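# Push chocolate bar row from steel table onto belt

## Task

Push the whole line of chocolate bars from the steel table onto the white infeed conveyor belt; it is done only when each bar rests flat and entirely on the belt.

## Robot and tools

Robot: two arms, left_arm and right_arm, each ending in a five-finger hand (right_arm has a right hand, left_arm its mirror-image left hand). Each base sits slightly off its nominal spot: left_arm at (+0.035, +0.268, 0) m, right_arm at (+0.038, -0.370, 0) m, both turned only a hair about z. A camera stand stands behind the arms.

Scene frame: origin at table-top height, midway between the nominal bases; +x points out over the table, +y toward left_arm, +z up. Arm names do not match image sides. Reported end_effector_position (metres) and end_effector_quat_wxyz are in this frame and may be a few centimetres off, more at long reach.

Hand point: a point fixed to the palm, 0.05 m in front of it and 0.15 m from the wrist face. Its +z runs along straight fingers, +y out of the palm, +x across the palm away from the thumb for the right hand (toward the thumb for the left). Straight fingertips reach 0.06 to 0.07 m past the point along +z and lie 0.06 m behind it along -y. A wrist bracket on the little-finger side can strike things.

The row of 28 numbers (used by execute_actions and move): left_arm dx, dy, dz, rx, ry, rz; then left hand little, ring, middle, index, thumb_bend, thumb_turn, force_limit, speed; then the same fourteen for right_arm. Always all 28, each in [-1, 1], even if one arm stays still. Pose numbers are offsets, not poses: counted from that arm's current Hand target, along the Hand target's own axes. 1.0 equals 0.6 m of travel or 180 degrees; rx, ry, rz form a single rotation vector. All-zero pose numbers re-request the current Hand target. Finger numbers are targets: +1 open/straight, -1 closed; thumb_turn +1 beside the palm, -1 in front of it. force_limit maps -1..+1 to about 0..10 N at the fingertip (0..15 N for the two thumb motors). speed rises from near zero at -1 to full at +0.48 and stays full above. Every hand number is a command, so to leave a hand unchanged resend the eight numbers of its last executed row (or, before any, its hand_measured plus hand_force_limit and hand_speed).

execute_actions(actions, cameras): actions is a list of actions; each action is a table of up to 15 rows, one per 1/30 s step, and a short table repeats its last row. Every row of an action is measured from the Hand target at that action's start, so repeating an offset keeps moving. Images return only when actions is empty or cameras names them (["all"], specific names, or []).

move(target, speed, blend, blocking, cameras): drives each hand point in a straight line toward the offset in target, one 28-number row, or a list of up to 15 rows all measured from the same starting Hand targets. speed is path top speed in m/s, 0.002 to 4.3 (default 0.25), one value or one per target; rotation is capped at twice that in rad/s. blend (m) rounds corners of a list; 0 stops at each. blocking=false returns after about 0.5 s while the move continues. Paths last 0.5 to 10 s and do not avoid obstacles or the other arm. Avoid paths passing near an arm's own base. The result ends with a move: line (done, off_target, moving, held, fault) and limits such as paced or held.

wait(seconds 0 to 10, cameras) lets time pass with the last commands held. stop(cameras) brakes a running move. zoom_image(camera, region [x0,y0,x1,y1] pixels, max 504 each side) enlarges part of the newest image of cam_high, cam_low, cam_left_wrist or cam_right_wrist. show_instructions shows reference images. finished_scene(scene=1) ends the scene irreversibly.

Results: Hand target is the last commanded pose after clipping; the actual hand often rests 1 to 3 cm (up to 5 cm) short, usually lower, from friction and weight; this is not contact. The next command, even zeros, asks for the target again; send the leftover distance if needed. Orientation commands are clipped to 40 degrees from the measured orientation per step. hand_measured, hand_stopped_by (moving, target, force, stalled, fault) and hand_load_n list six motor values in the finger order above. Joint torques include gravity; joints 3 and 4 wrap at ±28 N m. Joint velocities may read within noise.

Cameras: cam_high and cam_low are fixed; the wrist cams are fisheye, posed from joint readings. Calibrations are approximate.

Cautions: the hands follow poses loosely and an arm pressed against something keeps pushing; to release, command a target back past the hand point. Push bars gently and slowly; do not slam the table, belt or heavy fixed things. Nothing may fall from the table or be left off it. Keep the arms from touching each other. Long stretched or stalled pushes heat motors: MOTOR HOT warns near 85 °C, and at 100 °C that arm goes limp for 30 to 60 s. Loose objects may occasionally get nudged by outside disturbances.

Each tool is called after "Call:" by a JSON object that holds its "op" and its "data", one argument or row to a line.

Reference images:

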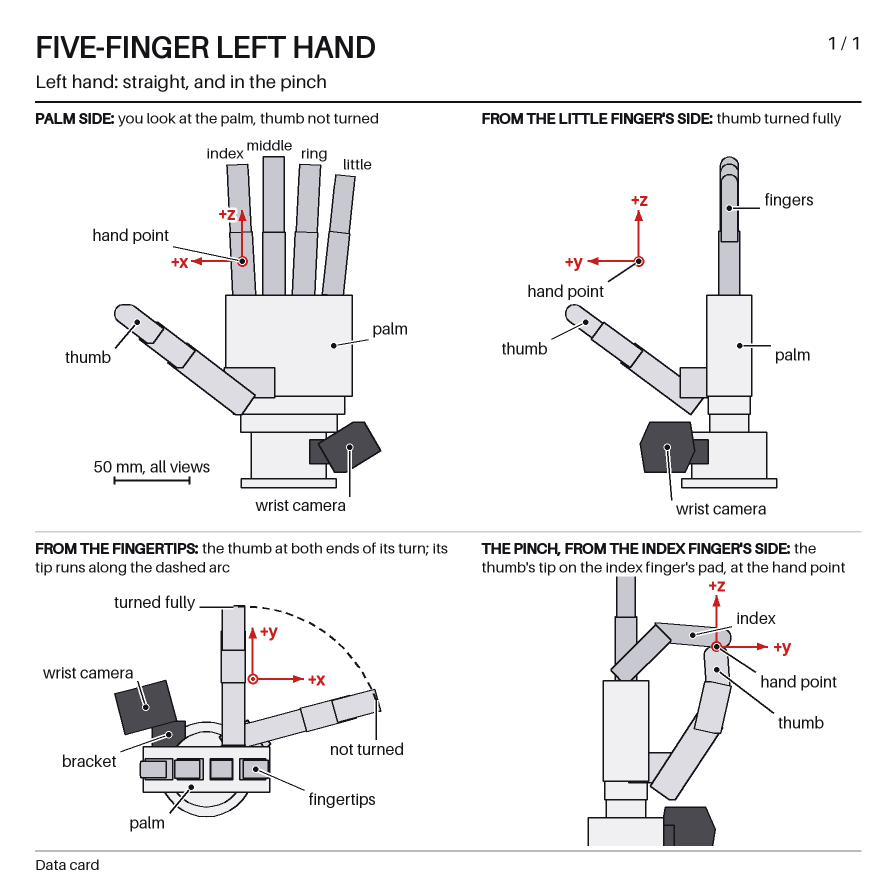

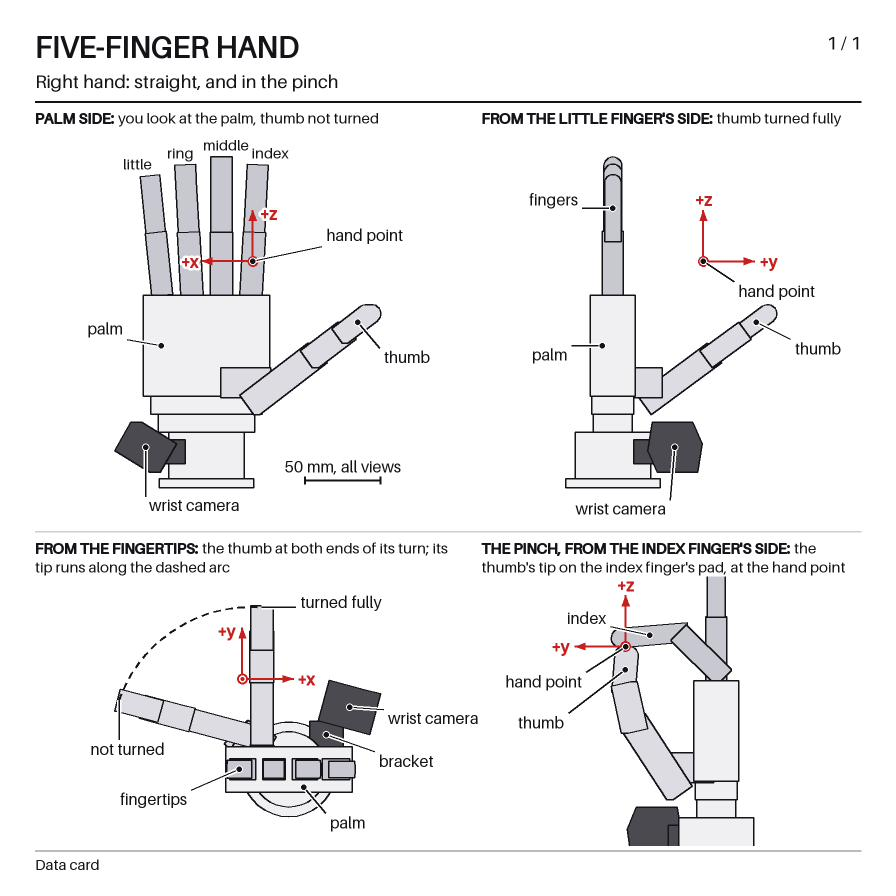

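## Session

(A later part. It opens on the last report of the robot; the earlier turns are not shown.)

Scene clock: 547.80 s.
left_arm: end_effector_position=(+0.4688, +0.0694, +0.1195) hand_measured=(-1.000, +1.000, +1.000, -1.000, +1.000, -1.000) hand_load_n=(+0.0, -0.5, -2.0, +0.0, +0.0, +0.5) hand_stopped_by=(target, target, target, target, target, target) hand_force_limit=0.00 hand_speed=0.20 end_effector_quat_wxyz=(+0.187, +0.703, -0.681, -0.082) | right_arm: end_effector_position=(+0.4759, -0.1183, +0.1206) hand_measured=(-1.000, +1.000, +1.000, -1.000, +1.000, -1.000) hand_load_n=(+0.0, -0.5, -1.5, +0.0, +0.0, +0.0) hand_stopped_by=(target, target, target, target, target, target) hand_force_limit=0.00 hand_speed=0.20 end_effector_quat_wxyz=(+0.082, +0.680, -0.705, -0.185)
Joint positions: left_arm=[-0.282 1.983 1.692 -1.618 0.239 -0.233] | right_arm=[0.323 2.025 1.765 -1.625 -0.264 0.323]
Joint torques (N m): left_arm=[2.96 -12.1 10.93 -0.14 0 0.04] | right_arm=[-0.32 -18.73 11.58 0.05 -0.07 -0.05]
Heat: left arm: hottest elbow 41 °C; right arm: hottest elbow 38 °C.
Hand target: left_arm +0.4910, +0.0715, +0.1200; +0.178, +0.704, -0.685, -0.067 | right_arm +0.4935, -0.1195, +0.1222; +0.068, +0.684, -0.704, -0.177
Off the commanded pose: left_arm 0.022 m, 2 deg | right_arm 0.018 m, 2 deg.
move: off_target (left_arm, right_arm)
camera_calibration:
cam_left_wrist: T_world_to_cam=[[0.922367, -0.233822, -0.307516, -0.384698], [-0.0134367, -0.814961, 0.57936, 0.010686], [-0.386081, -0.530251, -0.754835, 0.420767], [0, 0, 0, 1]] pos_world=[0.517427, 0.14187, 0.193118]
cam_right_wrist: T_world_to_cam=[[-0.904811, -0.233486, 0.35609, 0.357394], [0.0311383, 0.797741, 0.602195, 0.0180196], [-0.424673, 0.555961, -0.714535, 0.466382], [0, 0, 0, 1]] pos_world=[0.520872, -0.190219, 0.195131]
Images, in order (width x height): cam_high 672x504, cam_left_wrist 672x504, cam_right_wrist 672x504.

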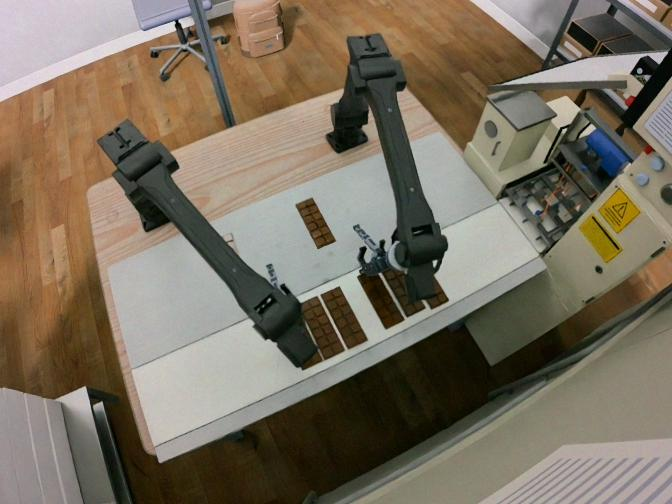

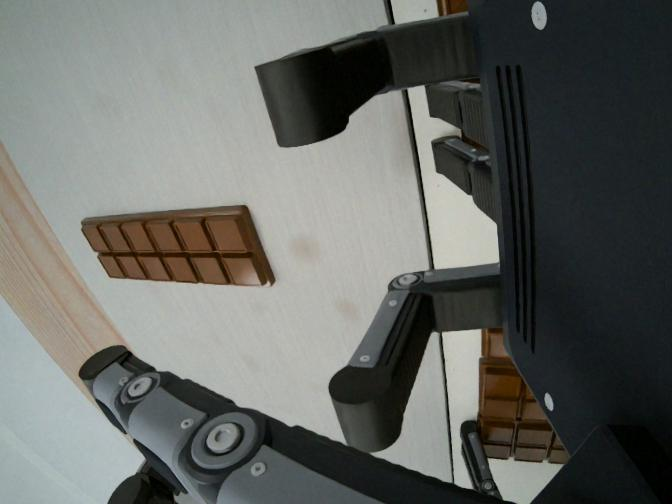

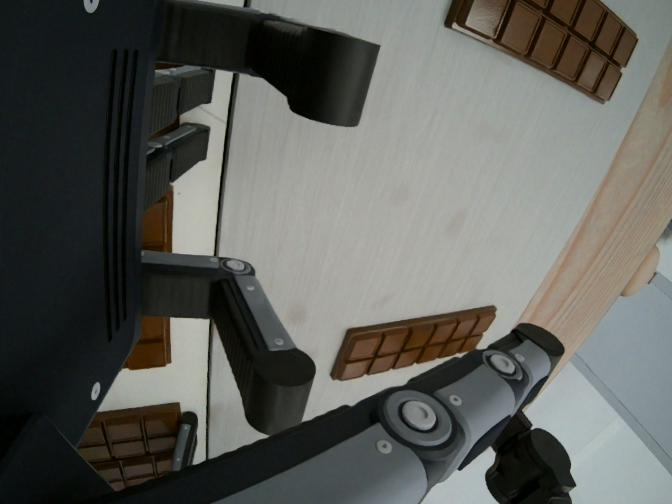

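Call:
{"op": "move", "data": {
  "target": [
    [-0.0035, 0.0807, 0.022, 0, 0, 0, -1, 1, 1, -1, 1, -1, 0, 0.2, 0.0035, 0.0808, 0.0215, 0, 0, 0, -1, 1, 1, -1, 1, -1, 0, 0.2],
    [0.0373, 0.1838, -0.0072, 0, 0, 0, -1, 1, 1, -1, 1, -1, 0, 0.2, 0.032, 0.1787, -0.016, 0, 0, 0, -1, 1, 1, -1, 1, -1, 0, 0.2],
    [0.0818, 0.5315, 0.128, 0, 0, 0, -1, 1, 1, -1, 1, -1, 0, 0.2, 0.1262, 0.531, 0.0987, 0, 0, 0, -1, 1, 1, -1, 1, -1, 0, 0.2],
    [0.07, 0.5038, 0.203, 0, 0, 0, -1, 1, 1, -1, 1, -1, 0, 0.2, 0.1375, 0.5048, 0.1698, 0, 0, 0, -1, 1, 1, -1, 1, -1, 0, 0.2],
    [0.0718, 0.485, 0.1963, 0, 0, 0, -1, 1, 1, -1, 1, -1, 0, 0.2, 0.1347, 0.4843, 0.163, 0, 0, 0, -1, 1, 1, -1, 1, -1, 0, 0.2],
    [0.0758, 0.4322, 0.1713, 0, 0, 0, -1, 1, 1, -1, 1, -1, 0, 0.2, 0.1307, 0.4317, 0.1377, 0, 0, 0, -1, 1, 1, -1, 1, -1, 0, 0.2],
    [0.1002, 0.0017, 0.016, 0, 0, 0, -1, 1, 1, -1, 1, -1, 0, 0.2, 0.1062, 0.0018, -0.0172, 0, 0, 0, -1, 1, 1, -1, 1, -1, 0, 0.2]
  ],
  "speed": [0.12, 0.25, 0.3, 0.08, 0.04, 0.05, 0.09],
  "blend": [0.01, 0.03, 0.01, 0, 0.003, 0.005, 0],
  "cameras": ["cam_high", "cam_left_wrist", "cam_right_wrist"]
}}

Call:
{"op": "zoom_image", "data": {
  "camera": "cam_high",
  "region": [300, 250, 440, 370]
}}

Call:
{"op": "zoom_image", "data": {
  "camera": "cam_high",
  "region": [200, 270, 330, 400]
}}

Scene clock: 577.53 s.
left_arm: end_effector_position=(+0.3646, +0.0228, +0.1245) hand_measured=(-1.000, +0.998, +0.972, -1.000, +1.000, -1.000) hand_load_n=(+0.0, -24.0, -32.5, +0.0, +0.0, +0.0) hand_stopped_by=(target, target, target, target, target, target) hand_force_limit=0.00 hand_speed=0.20 end_effector_quat_wxyz=(+0.233, +0.678, -0.674, -0.179) | right_arm: end_effector_position=(+0.4752, -0.1817, +0.1208) hand_measured=(-1.000, +1.000, +1.000, -1.000, +1.000, -1.000) hand_load_n=(+0.0, -0.5, -1.5, +0.0, +0.0, +0.0) hand_stopped_by=(target, target, target, target, target, target) hand_force_limit=0.00 hand_speed=0.20 end_effector_quat_wxyz=(+0.081, +0.680, -0.705, -0.186)
Joint positions: left_arm=[-0.431 1.915 1.51 -1.696 0.285 -0.321] | right_arm=[0.219 1.982 1.695 -1.622 -0.231 0.221]
Joint torques (N m): left_arm=[6.95 -7.71 22.64 2.88 -1.03 -0.05] | right_arm=[-0.15 -17.96 11.45 0.05 -0.09 -0.05]
Heat: left arm: hottest elbow 44 °C; right arm: hottest elbow 38 °C.
Hand target: left_arm +0.4899, +0.0105, +0.1205; +0.178, +0.703, -0.685, -0.067 | right_arm +0.4925, -0.1839, +0.1228; +0.068, +0.684, -0.704, -0.177
Off the commanded pose: left_arm 0.126 m, 15 deg | right_arm 0.018 m, 2 deg.
move: off_target (left_arm, right_arm)
camera_calibration:
cam_left_wrist: T_world_to_cam=[[0.826205, -0.254456, -0.502631, -0.238115], [0.0571003, -0.849769, 0.524053, -0.0497273], [-0.560468, -0.461676, -0.687554, 0.41319], [0, 0, 0, 1]] pos_world=[0.431151, 0.0879132, 0.190466]
cam_right_wrist: T_world_to_cam=[[-0.904952, -0.233686, 0.355601, 0.341926], [0.0313119, 0.796862, 0.603349, 0.0680991], [-0.424359, 0.557137, -0.713805, 0.501411], [0, 0, 0, 1]] pos_world=[0.520073, -0.253717, 0.195233]
Images, in order (width x height): cam_high 672x504, cam_left_wrist 672x504, cam_right_wrist 672x504.

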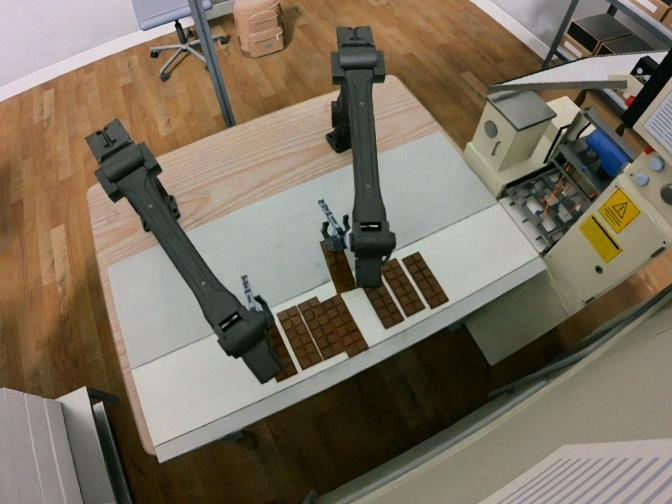

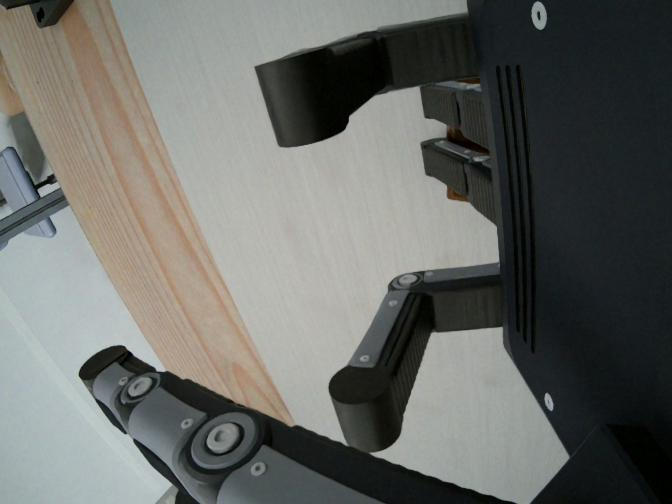

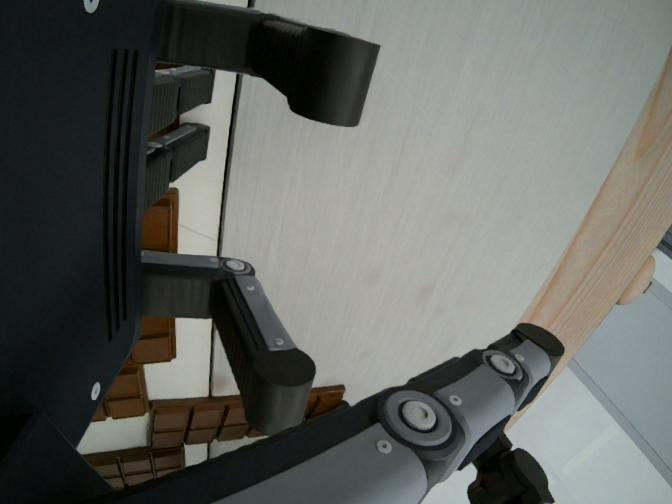

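Scaled by 3.600 from the camera's 672x504 image, which has a finer 960x720 frame.

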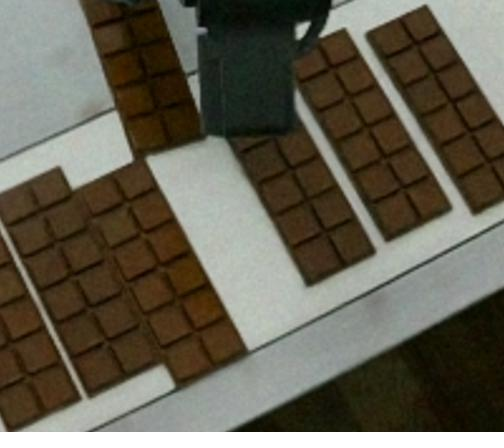

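Scaled by 3.877 from the camera's 672x504 image, which has a finer 960x720 frame.

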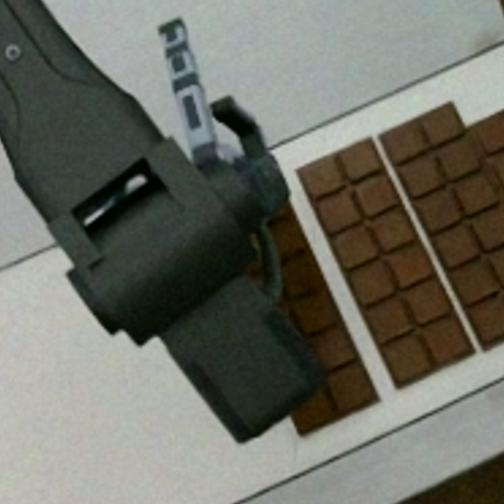

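Call:
{"op": "move", "data": {
  "target": [-0.0312, 0.2313, 0.0668, 0, 0, 0, -1, 1, 1, -1, 1, -1, 0, 0.2, 0.003, 0.0728, 0.0192, 0, 0, 0, -1, 1, 1, -1, 1, -1, 0, 0.2],
  "speed": 0.2,
  "cameras": ["cam_high", "cam_left_wrist", "cam_right_wrist"]
}}

Call:
{"op": "zoom_image", "data": {
  "camera": "cam_high",
  "region": [300, 230, 440, 370]
}}

Call:
{"op": "zoom_image", "data": {
  "camera": "cam_left_wrist",
  "region": [322, 0, 572, 250]
}}

Scene clock: 589.47 s.
left_arm: end_effector_position=(+0.3503, +0.0257, +0.1276) hand_measured=(-1.000, +1.000, +0.976, -1.000, +1.000, -1.000) hand_load_n=(+0.0, +0.0, -0.5, +0.0, +0.0, +0.0) hand_stopped_by=(target, target, target, target, target, target) hand_force_limit=0.00 hand_speed=0.20 end_effector_quat_wxyz=(+0.179, +0.703, -0.685, -0.070) | right_arm: end_effector_position=(+0.4488, -0.1877, +0.1231) hand_measured=(-1.000, +1.000, +1.000, -1.000, +1.000, -1.000) hand_load_n=(+0.0, +0.0, +0.0, +0.0, +0.0, +0.0) hand_stopped_by=(target, target, target, target, target, target) hand_force_limit=0.00 hand_speed=0.20 end_effector_quat_wxyz=(+0.075, +0.681, -0.705, -0.182)
Joint positions: left_arm=[-0.433 1.704 1.319 -1.456 0.28 -0.381] | right_arm=[0.219 1.901 1.58 -1.574 -0.231 0.221]
Joint torques (N m): left_arm=[1.44 -11.4 5.33 0.32 0.34 -0.17] | right_arm=[1.03 -19.72 6.74 0.28 -0.29 0.12]
Heat: left arm: hottest elbow 49 °C; right arm: hottest elbow 39 °C.
Hand target: left_arm +0.3449, +0.0229, +0.1280; +0.178, +0.704, -0.685, -0.067 | right_arm +0.4475, -0.1839, +0.1270; +0.068, +0.684, -0.704, -0.177
Off the commanded pose: left_arm 0.006 m, 0 deg | right_arm 0.005 m, 1 deg.
move: done
camera_calibration:
cam_left_wrist: T_world_to_cam=[[0.930593, -0.237534, -0.27852, -0.289682], [-0.0323394, -0.811245, 0.583812, -0.0253554], [-0.364624, -0.534284, -0.762621, 0.351577], [0, 0, 0, 1]] pos_world=[0.39695, 0.0984634, 0.202241]
cam_right_wrist: T_world_to_cam=[[-0.91025, -0.23492, 0.340965, 0.319694], [0.0220862, 0.79475, 0.606535, 0.0756623], [-0.413469, 0.559629, -0.718233, 0.491364], [0, 0, 0, 1]] pos_world=[0.492494, -0.260012, 0.198018]
Images, in order (width x height): cam_high 672x504, cam_left_wrist 672x504, cam_right_wrist 672x504.

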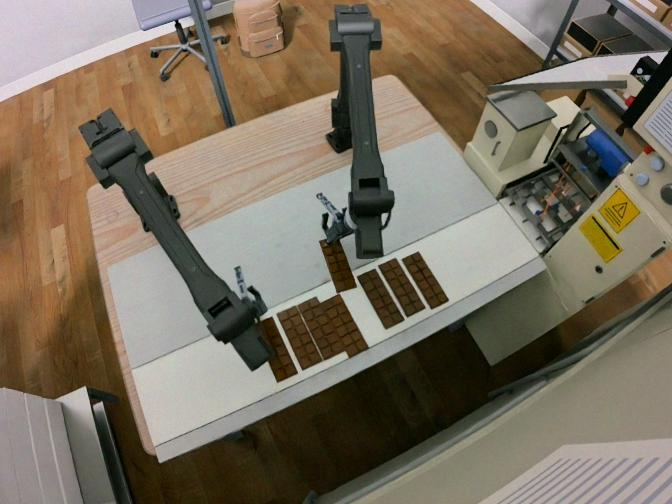

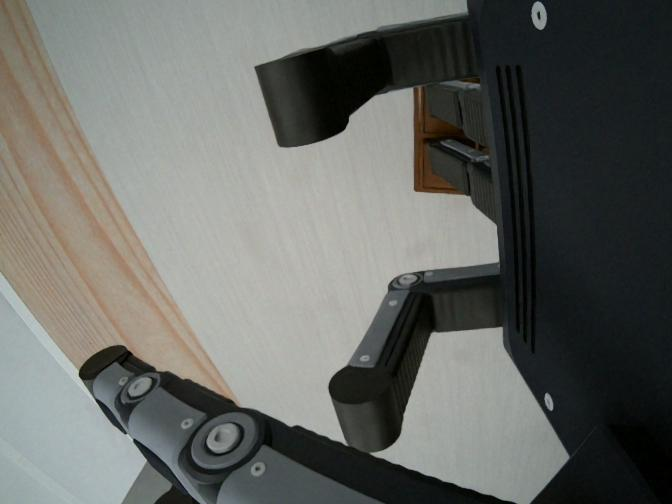

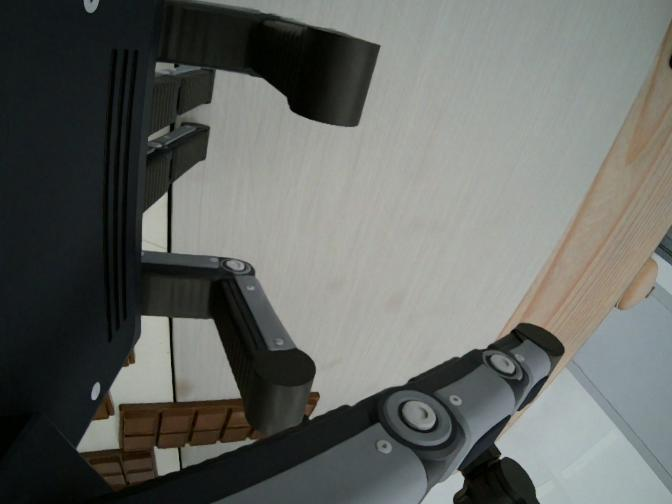

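Scaled by 3.600 from the camera's 672x504 image, which has a finer 960x720 frame.

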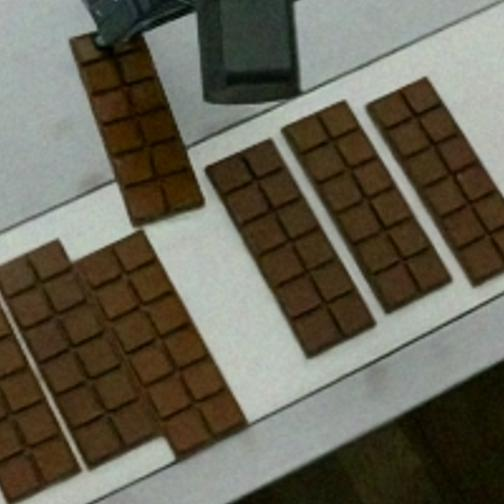

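Scaled by 2.016 from the camera's 672x504 image, which has a finer 960x720 frame.

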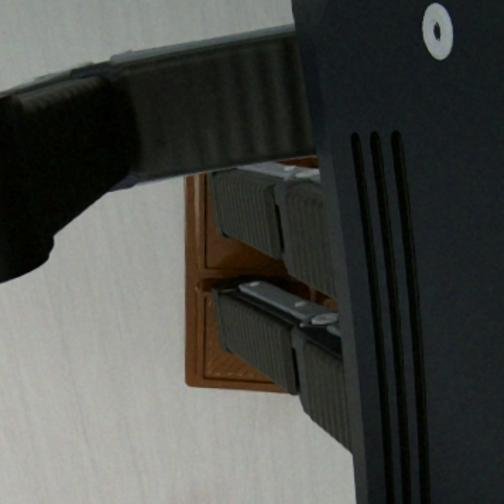

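Call:
{"op": "zoom_image", "data": {
  "camera": "cam_high",
  "region": [325, 310, 395, 370]
}}

Call:
{"op": "zoom_image", "data": {
  "camera": "cam_high",
  "region": [260, 285, 350, 385]
}}

Call:
{"op": "zoom_image", "data": {
  "camera": "cam_high",
  "region": [305, 225, 375, 295]
}}

Scaled by 7.200 from the camera's 672x504 image, which has a finer 960x720 frame.

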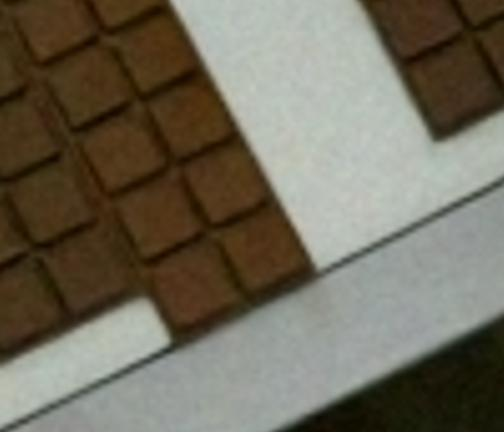

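Scaled by 5.040 from the camera's 672x504 image, which has a finer 960x720 frame.

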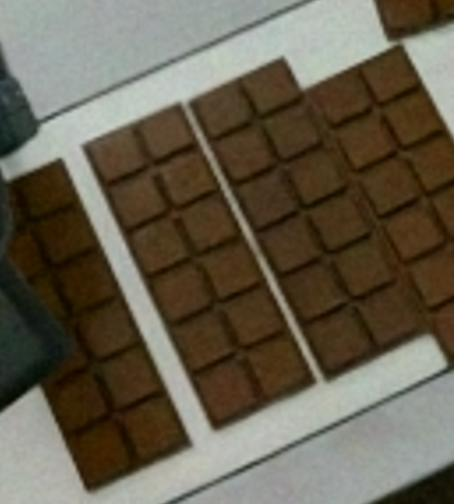

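Scaled by 7.200 from the camera's 672x504 image, which has a finer 960x720 frame.

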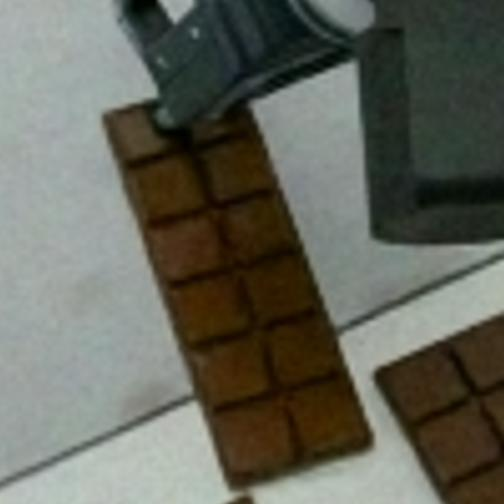

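Call:
{"op": "move", "data": {
  "target": [
    [0.009, 0.021, -0.0572, 0, 0, 0, -1, 1, 1, -1, 1, -1, 0, 0.2, -0.0115, 0.0442, -0.0717, 0, 0, 0, -1, 1, 1, -1, 1, -1, 0, 0.2],
    [0.0632, -0.3283, -0.1772, 0, 0, 0, -1, 1, 1, -1, 1, -1, 0, 0.2, 0.039, 0.0435, -0.1392, 0.2195, 0, -0.0348, -1, 1, 1, -1, 1, -1, 0, 0.2],
    [0.0512, -0.3565, -0.1007, 0, 0, 0, -1, 1, 1, -1, 1, -1, 0, 0.2, 0.039, 0.0435, -0.1392, 0.2195, 0, -0.0348, -1, 1, 1, -1, 1, -1, 0, 0.2]
  ],
  "speed": [0.15, 0.2, 0.06],
  "blend": [0.01, 0.008, 0],
  "cameras": ["cam_high", "cam_left_wrist", "cam_right_wrist"]
}}

Call:
{"op": "zoom_image", "data": {
  "camera": "cam_high",
  "region": [300, 230, 440, 370]
}}

Call:
{"op": "zoom_image", "data": {
  "camera": "cam_left_wrist",
  "region": [322, 0, 572, 250]
}}

Scene clock: 676.23 s.
left_arm: end_effector_position=(+0.5541, +0.0032, +0.1183) hand_measured=(-1.000, +1.000, +0.976, -1.000, +1.000, -1.000) hand_load_n=(+0.0, +0.0, -1.0, +0.0, +0.0, +0.0) hand_stopped_by=(target, target, target, target, target, target) hand_force_limit=0.00 hand_speed=0.20 end_effector_quat_wxyz=(+0.172, +0.714, -0.677, -0.048) | right_arm: end_effector_position=(+0.4476, -0.2156, +0.2085) hand_measured=(-1.000, +1.000, +1.000, -1.000, +1.000, -1.000) hand_load_n=(+0.0, +0.0, +0.0, +0.0, +0.0, +0.0) hand_stopped_by=(target, target, target, target, target, target) hand_force_limit=0.00 hand_speed=0.20 end_effector_quat_wxyz=(-0.171, +0.703, -0.688, +0.060)
Joint positions: left_arm=[-0.343 2.21 2.089 -1.695 0.266 -0.322] | right_arm=[0.221 1.366 1.258 -1.107 -0.082 0.219]
Joint torques (N m): left_arm=[2.37 -14.62 10.95 -0.2 0.14 0.06] | right_arm=[-0.15 -12.16 8.38 1.7 -0.05 -0.06]
Heat: left arm: hottest elbow 39 °C; right arm: hottest elbow 36 °C.
Hand target: left_arm +0.5680, +0.0019, +0.1154; +0.178, +0.704, -0.685, -0.067 | right_arm +0.4500, -0.2201, +0.2098; -0.176, +0.704, -0.685, +0.068
Off the commanded pose: left_arm 0.014 m, 3 deg | right_arm 0.005 m, 1 deg.
joint sent to its limit (left arm) — joint 4 (wrist pitch), lower limit. The joint targets are off in orientation, not in position.
move: off_target (left_arm)
camera_calibration:
cam_left_wrist: T_world_to_cam=[[0.947835, -0.210888, -0.23903, -0.501575], [-0.0288453, -0.803539, 0.594553, -0.0348087], [-0.317454, -0.556643, -0.767705, 0.381238], [0, 0, 0, 1]] pos_world=[0.595432, 0.0784669, 0.193482]
cam_right_wrist: T_world_to_cam=[[-0.916507, -0.236884, -0.322337, 0.423651], [-0.374169, 0.792639, 0.481375, 0.249092], [0.141466, 0.561792, -0.815093, 0.340027], [0, 0, 0, 1]] pos_world=[0.433379, -0.288108, 0.293805]
Images, in order (width x height): cam_high 672x504, cam_left_wrist 672x504, cam_right_wrist 672x504.

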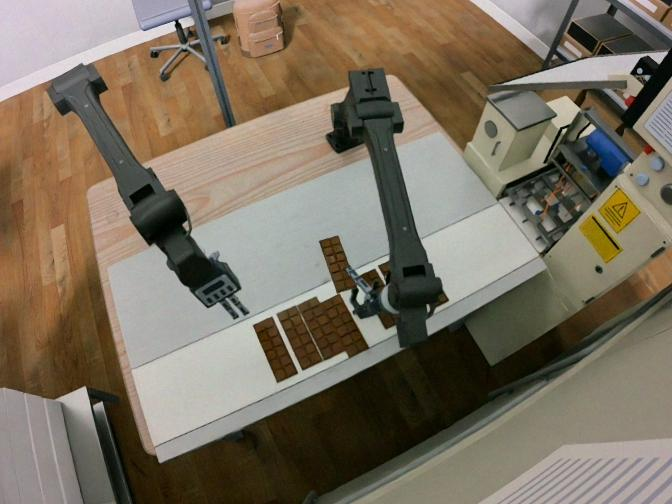

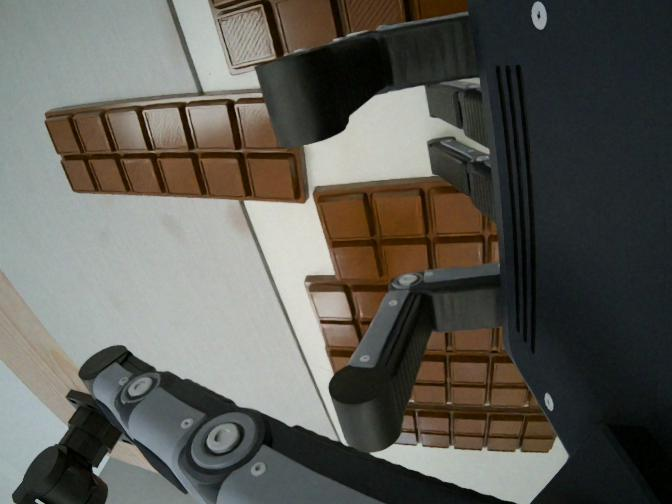

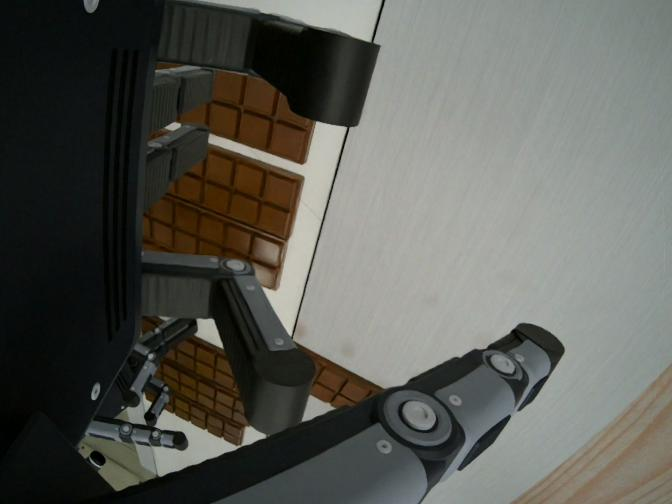

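Scaled by 3.600 from the camera's 672x504 image, which has a finer 960x720 frame.

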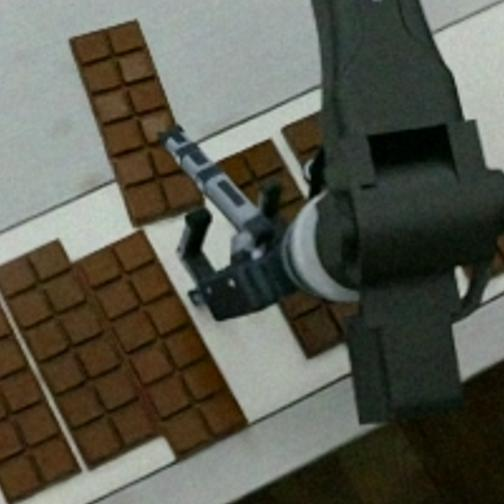

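Scaled by 2.016 from the camera's 672x504 image, which has a finer 960x720 frame.

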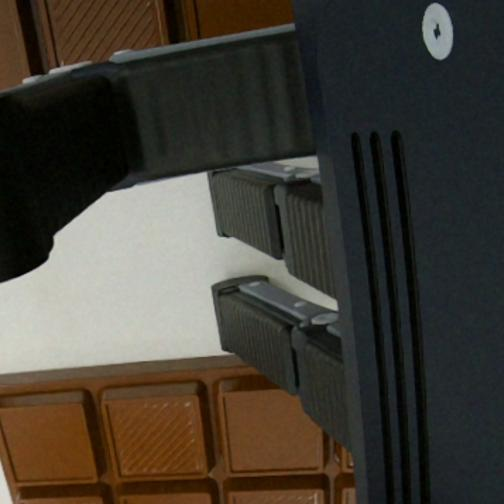

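Call:
{"op": "move", "data": {
  "target": [
    [0.0357, 0.0133, 0.0077, 0, 0, 0, -1, 1, 1, -1, 1, -1, 0, 0.2, 0, 0, 0, 0, 0, 0, -1, 1, 1, -1, 1, -1, 0, 0.2],
    [0.0213, 0.018, -0.0072, 0, 0, 0, -1, 1, 1, -1, 1, -1, 0, 0.2, 0, 0, 0, 0, 0, 0, -1, 1, 1, -1, 1, -1, 0, 0.2],
    [0.0148, 0.0593, -0.0738, 0, 0, 0, -1, 1, 1, -1, 1, -1, 0, 0.2, 0, 0, 0, 0, 0, 0, -1, 1, 1, -1, 1, -1, 0, 0.2],
    [-0.1417, 0.3522, 0.0092, 0, 0, 0, -1, 1, 1, -1, 1, -1, 0, 0.2, -0.3133, -0.2638, 0.1645, 0, 0, 0, -1, 1, 1, -1, 1, -1, 0, 0.2],
    [-0.1548, 0.3213, 0.0927, 0, 0, 0, -1, 1, 1, -1, 1, -1, 0, 0.2, -0.3033, -0.2408, 0.2267, 0, 0, 0, -1, 1, 1, -1, 1, -1, 0, 0.2]
  ],
  "speed": [0.03, 0.06, 0.15, 0.25, 0.08],
  "blend": [0, 0.003, 0.01, 0.01, 0],
  "cameras": ["cam_high", "cam_left_wrist", "cam_right_wrist"]
}}

Call:
{"op": "zoom_image", "data": {
  "camera": "cam_high",
  "region": [290, 220, 430, 360]
}}

Call:
{"op": "zoom_image", "data": {
  "camera": "cam_left_wrist",
  "region": [322, 0, 572, 250]
}}

Scene clock: 699.83 s.
left_arm: end_effector_position=(+0.3634, +0.0799, +0.1253) hand_measured=(-1.000, +1.000, +0.976, -1.000, +1.000, -1.000) hand_load_n=(+0.0, +0.0, +0.5, +0.0, +0.0, +0.0) hand_stopped_by=(target, target, target, target, target, target) hand_force_limit=0.00 hand_speed=0.20 end_effector_quat_wxyz=(+0.173, +0.704, -0.686, -0.060) | right_arm: end_effector_position=(+0.6161, -0.0228, +0.1643) hand_measured=(-1.000, +1.000, +1.000, -1.000, +1.000, -1.000) hand_load_n=(+0.0, +0.0, +0.0, +0.0, +0.0, +0.0) hand_stopped_by=(target, target, target, target, target, target) hand_force_limit=0.00 hand_speed=0.20 end_effector_quat_wxyz=(-0.173, +0.708, -0.681, +0.066)
Joint positions: left_arm=[-0.316 1.684 1.291 -1.457 0.245 -0.267] | right_arm=[0.46 1.974 1.915 -1.139 0.009 0.425]
Joint torques (N m): left_arm=[2.9 -8.88 5.72 0.17 0.18 0.06] | right_arm=[0.5 -20.48 9.54 1.7 0.02 0.19]
Heat: left arm: hottest elbow 41 °C; right arm: hottest elbow 37 °C.
Hand target: left_arm +0.3631, +0.0850, +0.1159; +0.178, +0.704, -0.685, -0.067 | right_arm +0.6219, -0.0192, +0.1594; -0.176, +0.704, -0.685, +0.068
Off the commanded pose: left_arm 0.011 m, 1 deg | right_arm 0.009 m, 1 deg.
move: off_target (left_arm)
camera_calibration:
cam_left_wrist: T_world_to_cam=[[0.936932, -0.236717, -0.257144, -0.294693], [-0.043665, -0.809237, 0.585857, 0.0241342], [-0.346773, -0.53768, -0.768537, 0.378087], [0, 0, 0, 1]] pos_world=[0.408271, 0.153061, 0.200656]
cam_right_wrist: T_world_to_cam=[[-0.908913, -0.252482, -0.33186, 0.606112], [-0.391474, 0.790774, 0.470558, 0.192922], [0.143619, 0.557611, -0.817584, 0.170905], [0, 0, 0, 1]] pos_world=[0.601882, -0.0948242, 0.250092]
Images, in order (width x height): cam_high 672x504, cam_left_wrist 672x504, cam_right_wrist 672x504.

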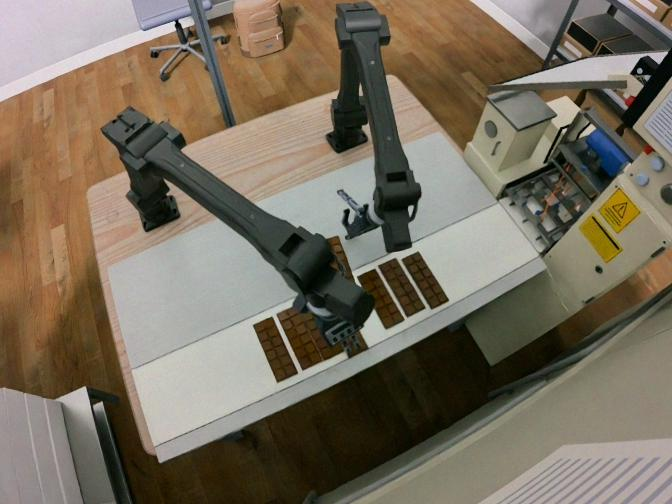

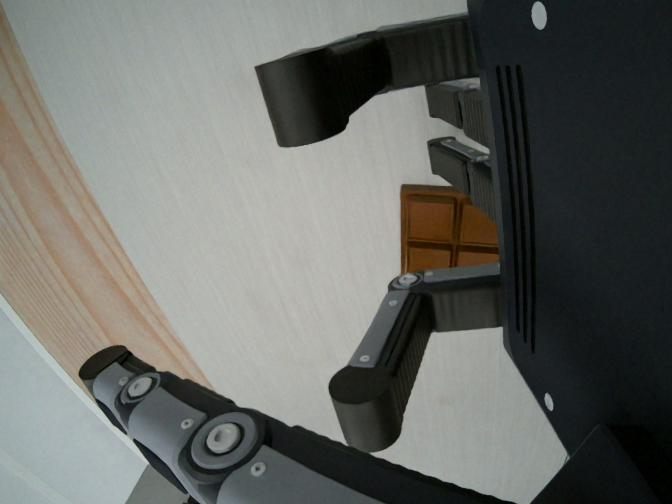

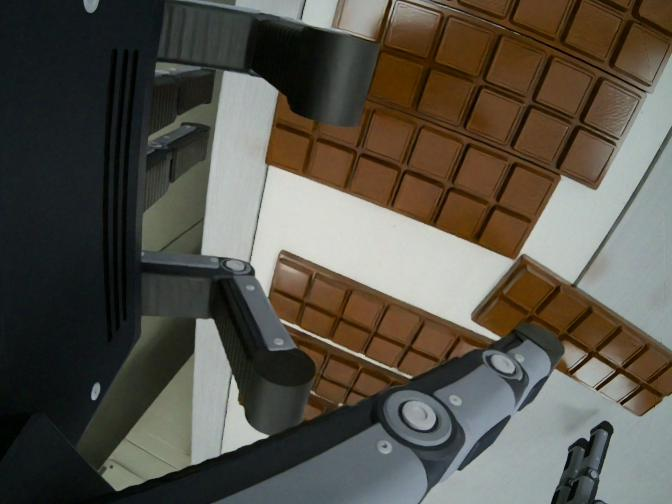

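Scaled by 3.600 from the camera's 672x504 image, which has a finer 960x720 frame.

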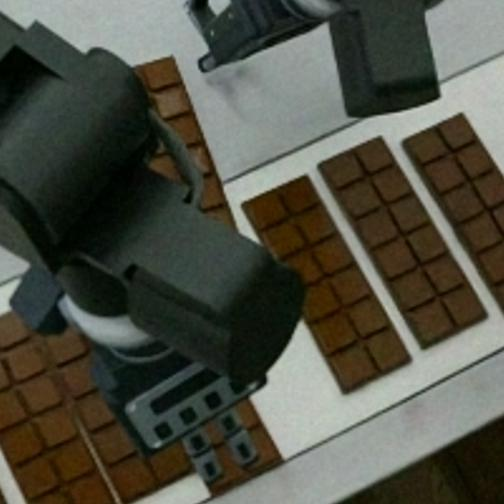

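Scaled by 2.016 from the camera's 672x504 image, which has a finer 960x720 frame.

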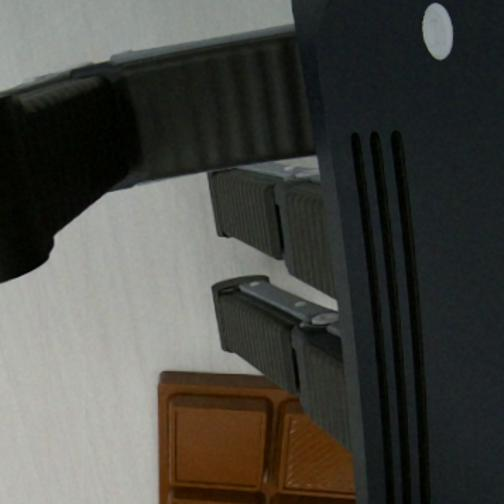

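Call:
{"op": "move", "data": {
  "target": [
    [0.0018, -0.0035, 0.0098, 0, 0, 0, -1, 1, 1, -1, 1, -1, 0, 0.2, 0, 0, 0, 0, 0, 0, -1, 1, 1, -1, 1, -1, 0, 0.2],
    [0.0703, -0.0032, 0.0153, 0, 0, 0, -1, 1, 1, -1, 1, -1, 0, 0.2, 0, 0, 0, 0, 0, 0, -1, 1, 1, -1, 1, -1, 0, 0.2],
    [0.0517, 0.0037, -0.0067, 0, 0, 0, -1, 1, 1, -1, 1, -1, 0, 0.2, 0, 0, 0, 0, 0, 0, -1, 1, 1, -1, 1, -1, 0, 0.2],
    [0.066, 0.1665, -0.0432, 0, 0, 0, -1, 1, 1, -1, 1, -1, 0, 0.2, 0, 0, 0, 0, 0, 0, -1, 1, 1, -1, 1, -1, 0, 0.2]
  ],
  "speed": [0.04, 0.04, 0.06, 0.2],
  "blend": [0, 0, 0.005, 0],
  "cameras": ["cam_high", "cam_left_wrist", "cam_right_wrist"]
}}

Call:
{"op": "zoom_image", "data": {
  "camera": "cam_high",
  "region": [290, 220, 430, 360]
}}

Call:
{"op": "zoom_image", "data": {
  "camera": "cam_right_wrist",
  "region": [180, 100, 500, 360]
}}

Scene clock: 723.13 s.
left_arm: end_effector_position=(+0.2874, +0.0509, +0.1797) hand_measured=(-1.000, +1.000, +0.976, -1.000, +1.000, -1.000) hand_load_n=(+0.0, +0.0, +0.0, +0.0, +0.0, +0.0) hand_stopped_by=(target, target, target, target, target, target) hand_force_limit=0.00 hand_speed=0.20 end_effector_quat_wxyz=(+0.175, +0.702, -0.687, -0.060) | right_arm: end_effector_position=(+0.6161, -0.0228, +0.1644) hand_measured=(-1.000, +1.000, +1.000, -1.000, +1.000, -1.000) hand_load_n=(+0.0, +0.0, +0.0, +0.0, +0.0, +0.0) hand_stopped_by=(target, target, target, target, target, target) hand_force_limit=0.00 hand_speed=0.20 end_effector_quat_wxyz=(-0.173, +0.708, -0.681, +0.066)
Joint positions: left_arm=[-0.436 1.477 1.195 -1.538 0.28 -0.382] | right_arm=[0.46 1.974 1.915 -1.139 0.009 0.425]
Joint torques (N m): left_arm=[1.55 -8.23 6.01 -0.39 0.38 -0.15] | right_arm=[0.56 -20.54 9.54 1.72 0.02 0.19]
Heat: left arm: hottest elbow 39 °C; right arm: hottest elbow 37 °C.
Hand target: left_arm +0.2801, +0.0501, +0.1801; +0.178, +0.704, -0.685, -0.067 | right_arm +0.6220, -0.0192, +0.1594; -0.176, +0.704, -0.685, +0.068
Off the commanded pose: left_arm 0.007 m, 1 deg | right_arm 0.008 m, 1 deg.
move: done
camera_calibration:
cam_left_wrist: T_world_to_cam=[[0.935599, -0.240879, -0.25813, -0.215505], [-0.0451953, -0.80681, 0.58908, -0.0348149], [-0.350159, -0.539477, -0.765737, 0.378433], [0, 0, 0, 1]] pos_world=[0.332564, 0.124156, 0.254661]
cam_right_wrist: T_world_to_cam=[[-0.908778, -0.252446, -0.332255, 0.606134], [-0.391673, 0.79069, 0.470533, 0.19304], [0.143927, 0.557746, -0.817438, 0.170696], [0, 0, 0, 1]] pos_world=[0.601883, -0.0948239, 0.250093]
Images, in order (width x height): cam_high 672x504, cam_left_wrist 672x504, cam_right_wrist 672x504.

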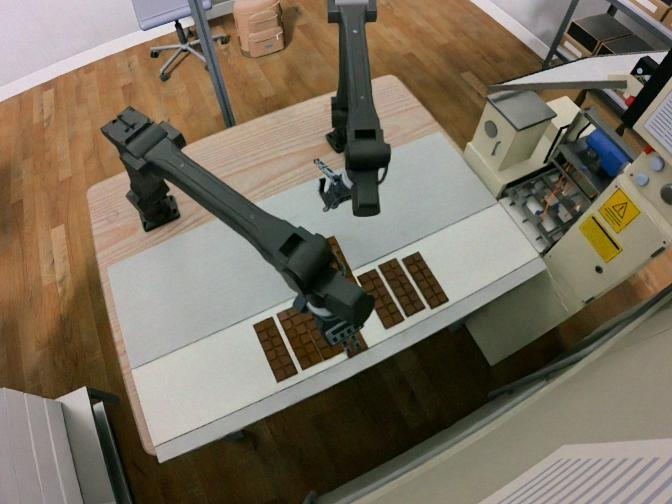

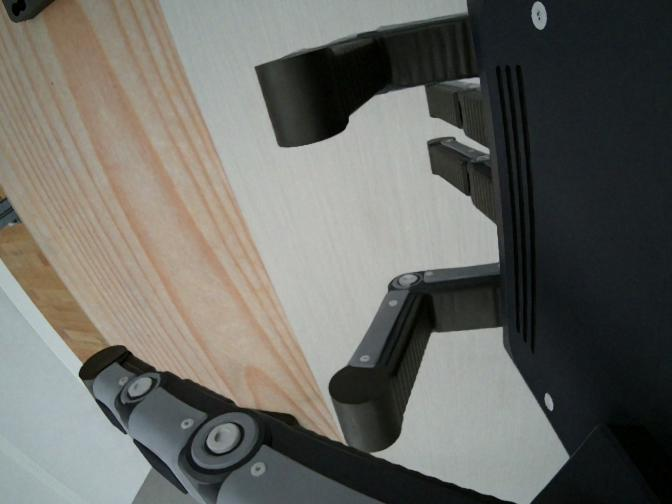

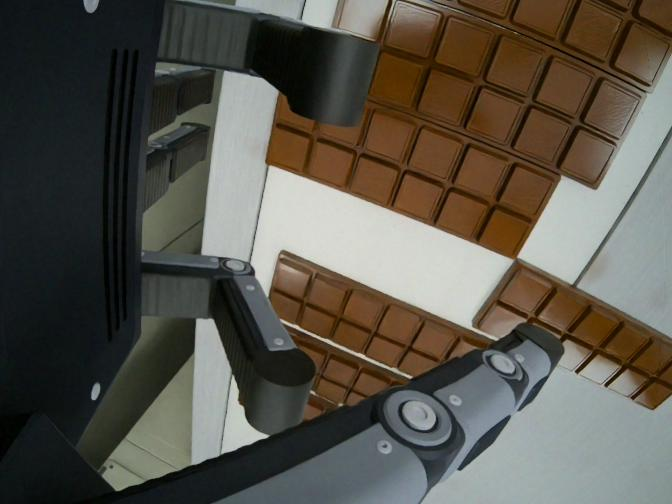

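Scaled by 3.600 from the camera's 672x504 image, which has a finer 960x720 frame.

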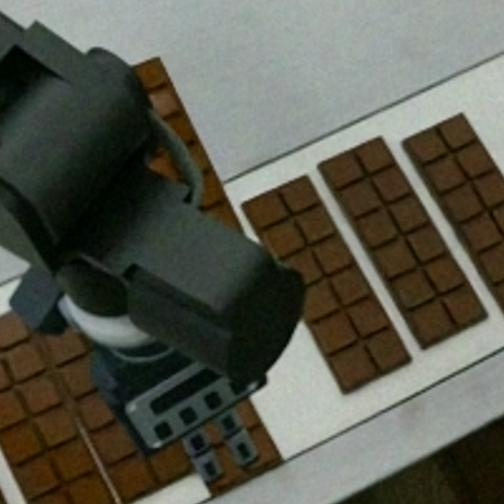

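Scaled by 1.575 from the camera's 672x504 image, which has a finer 960x720 frame.

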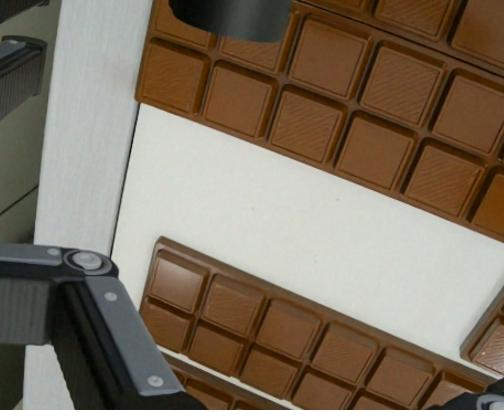

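Call:
{"op": "zoom_image", "data": {
  "camera": "cam_right_wrist",
  "region": [440, 200, 672, 432]
}}

Scaled by 2.172 from the camera's 672x504 image, which has a finer 960x720 frame.

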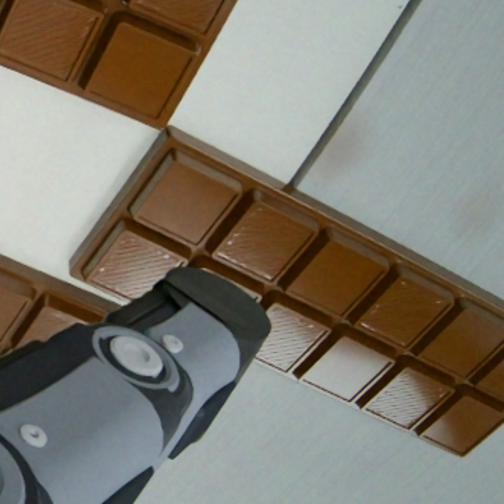

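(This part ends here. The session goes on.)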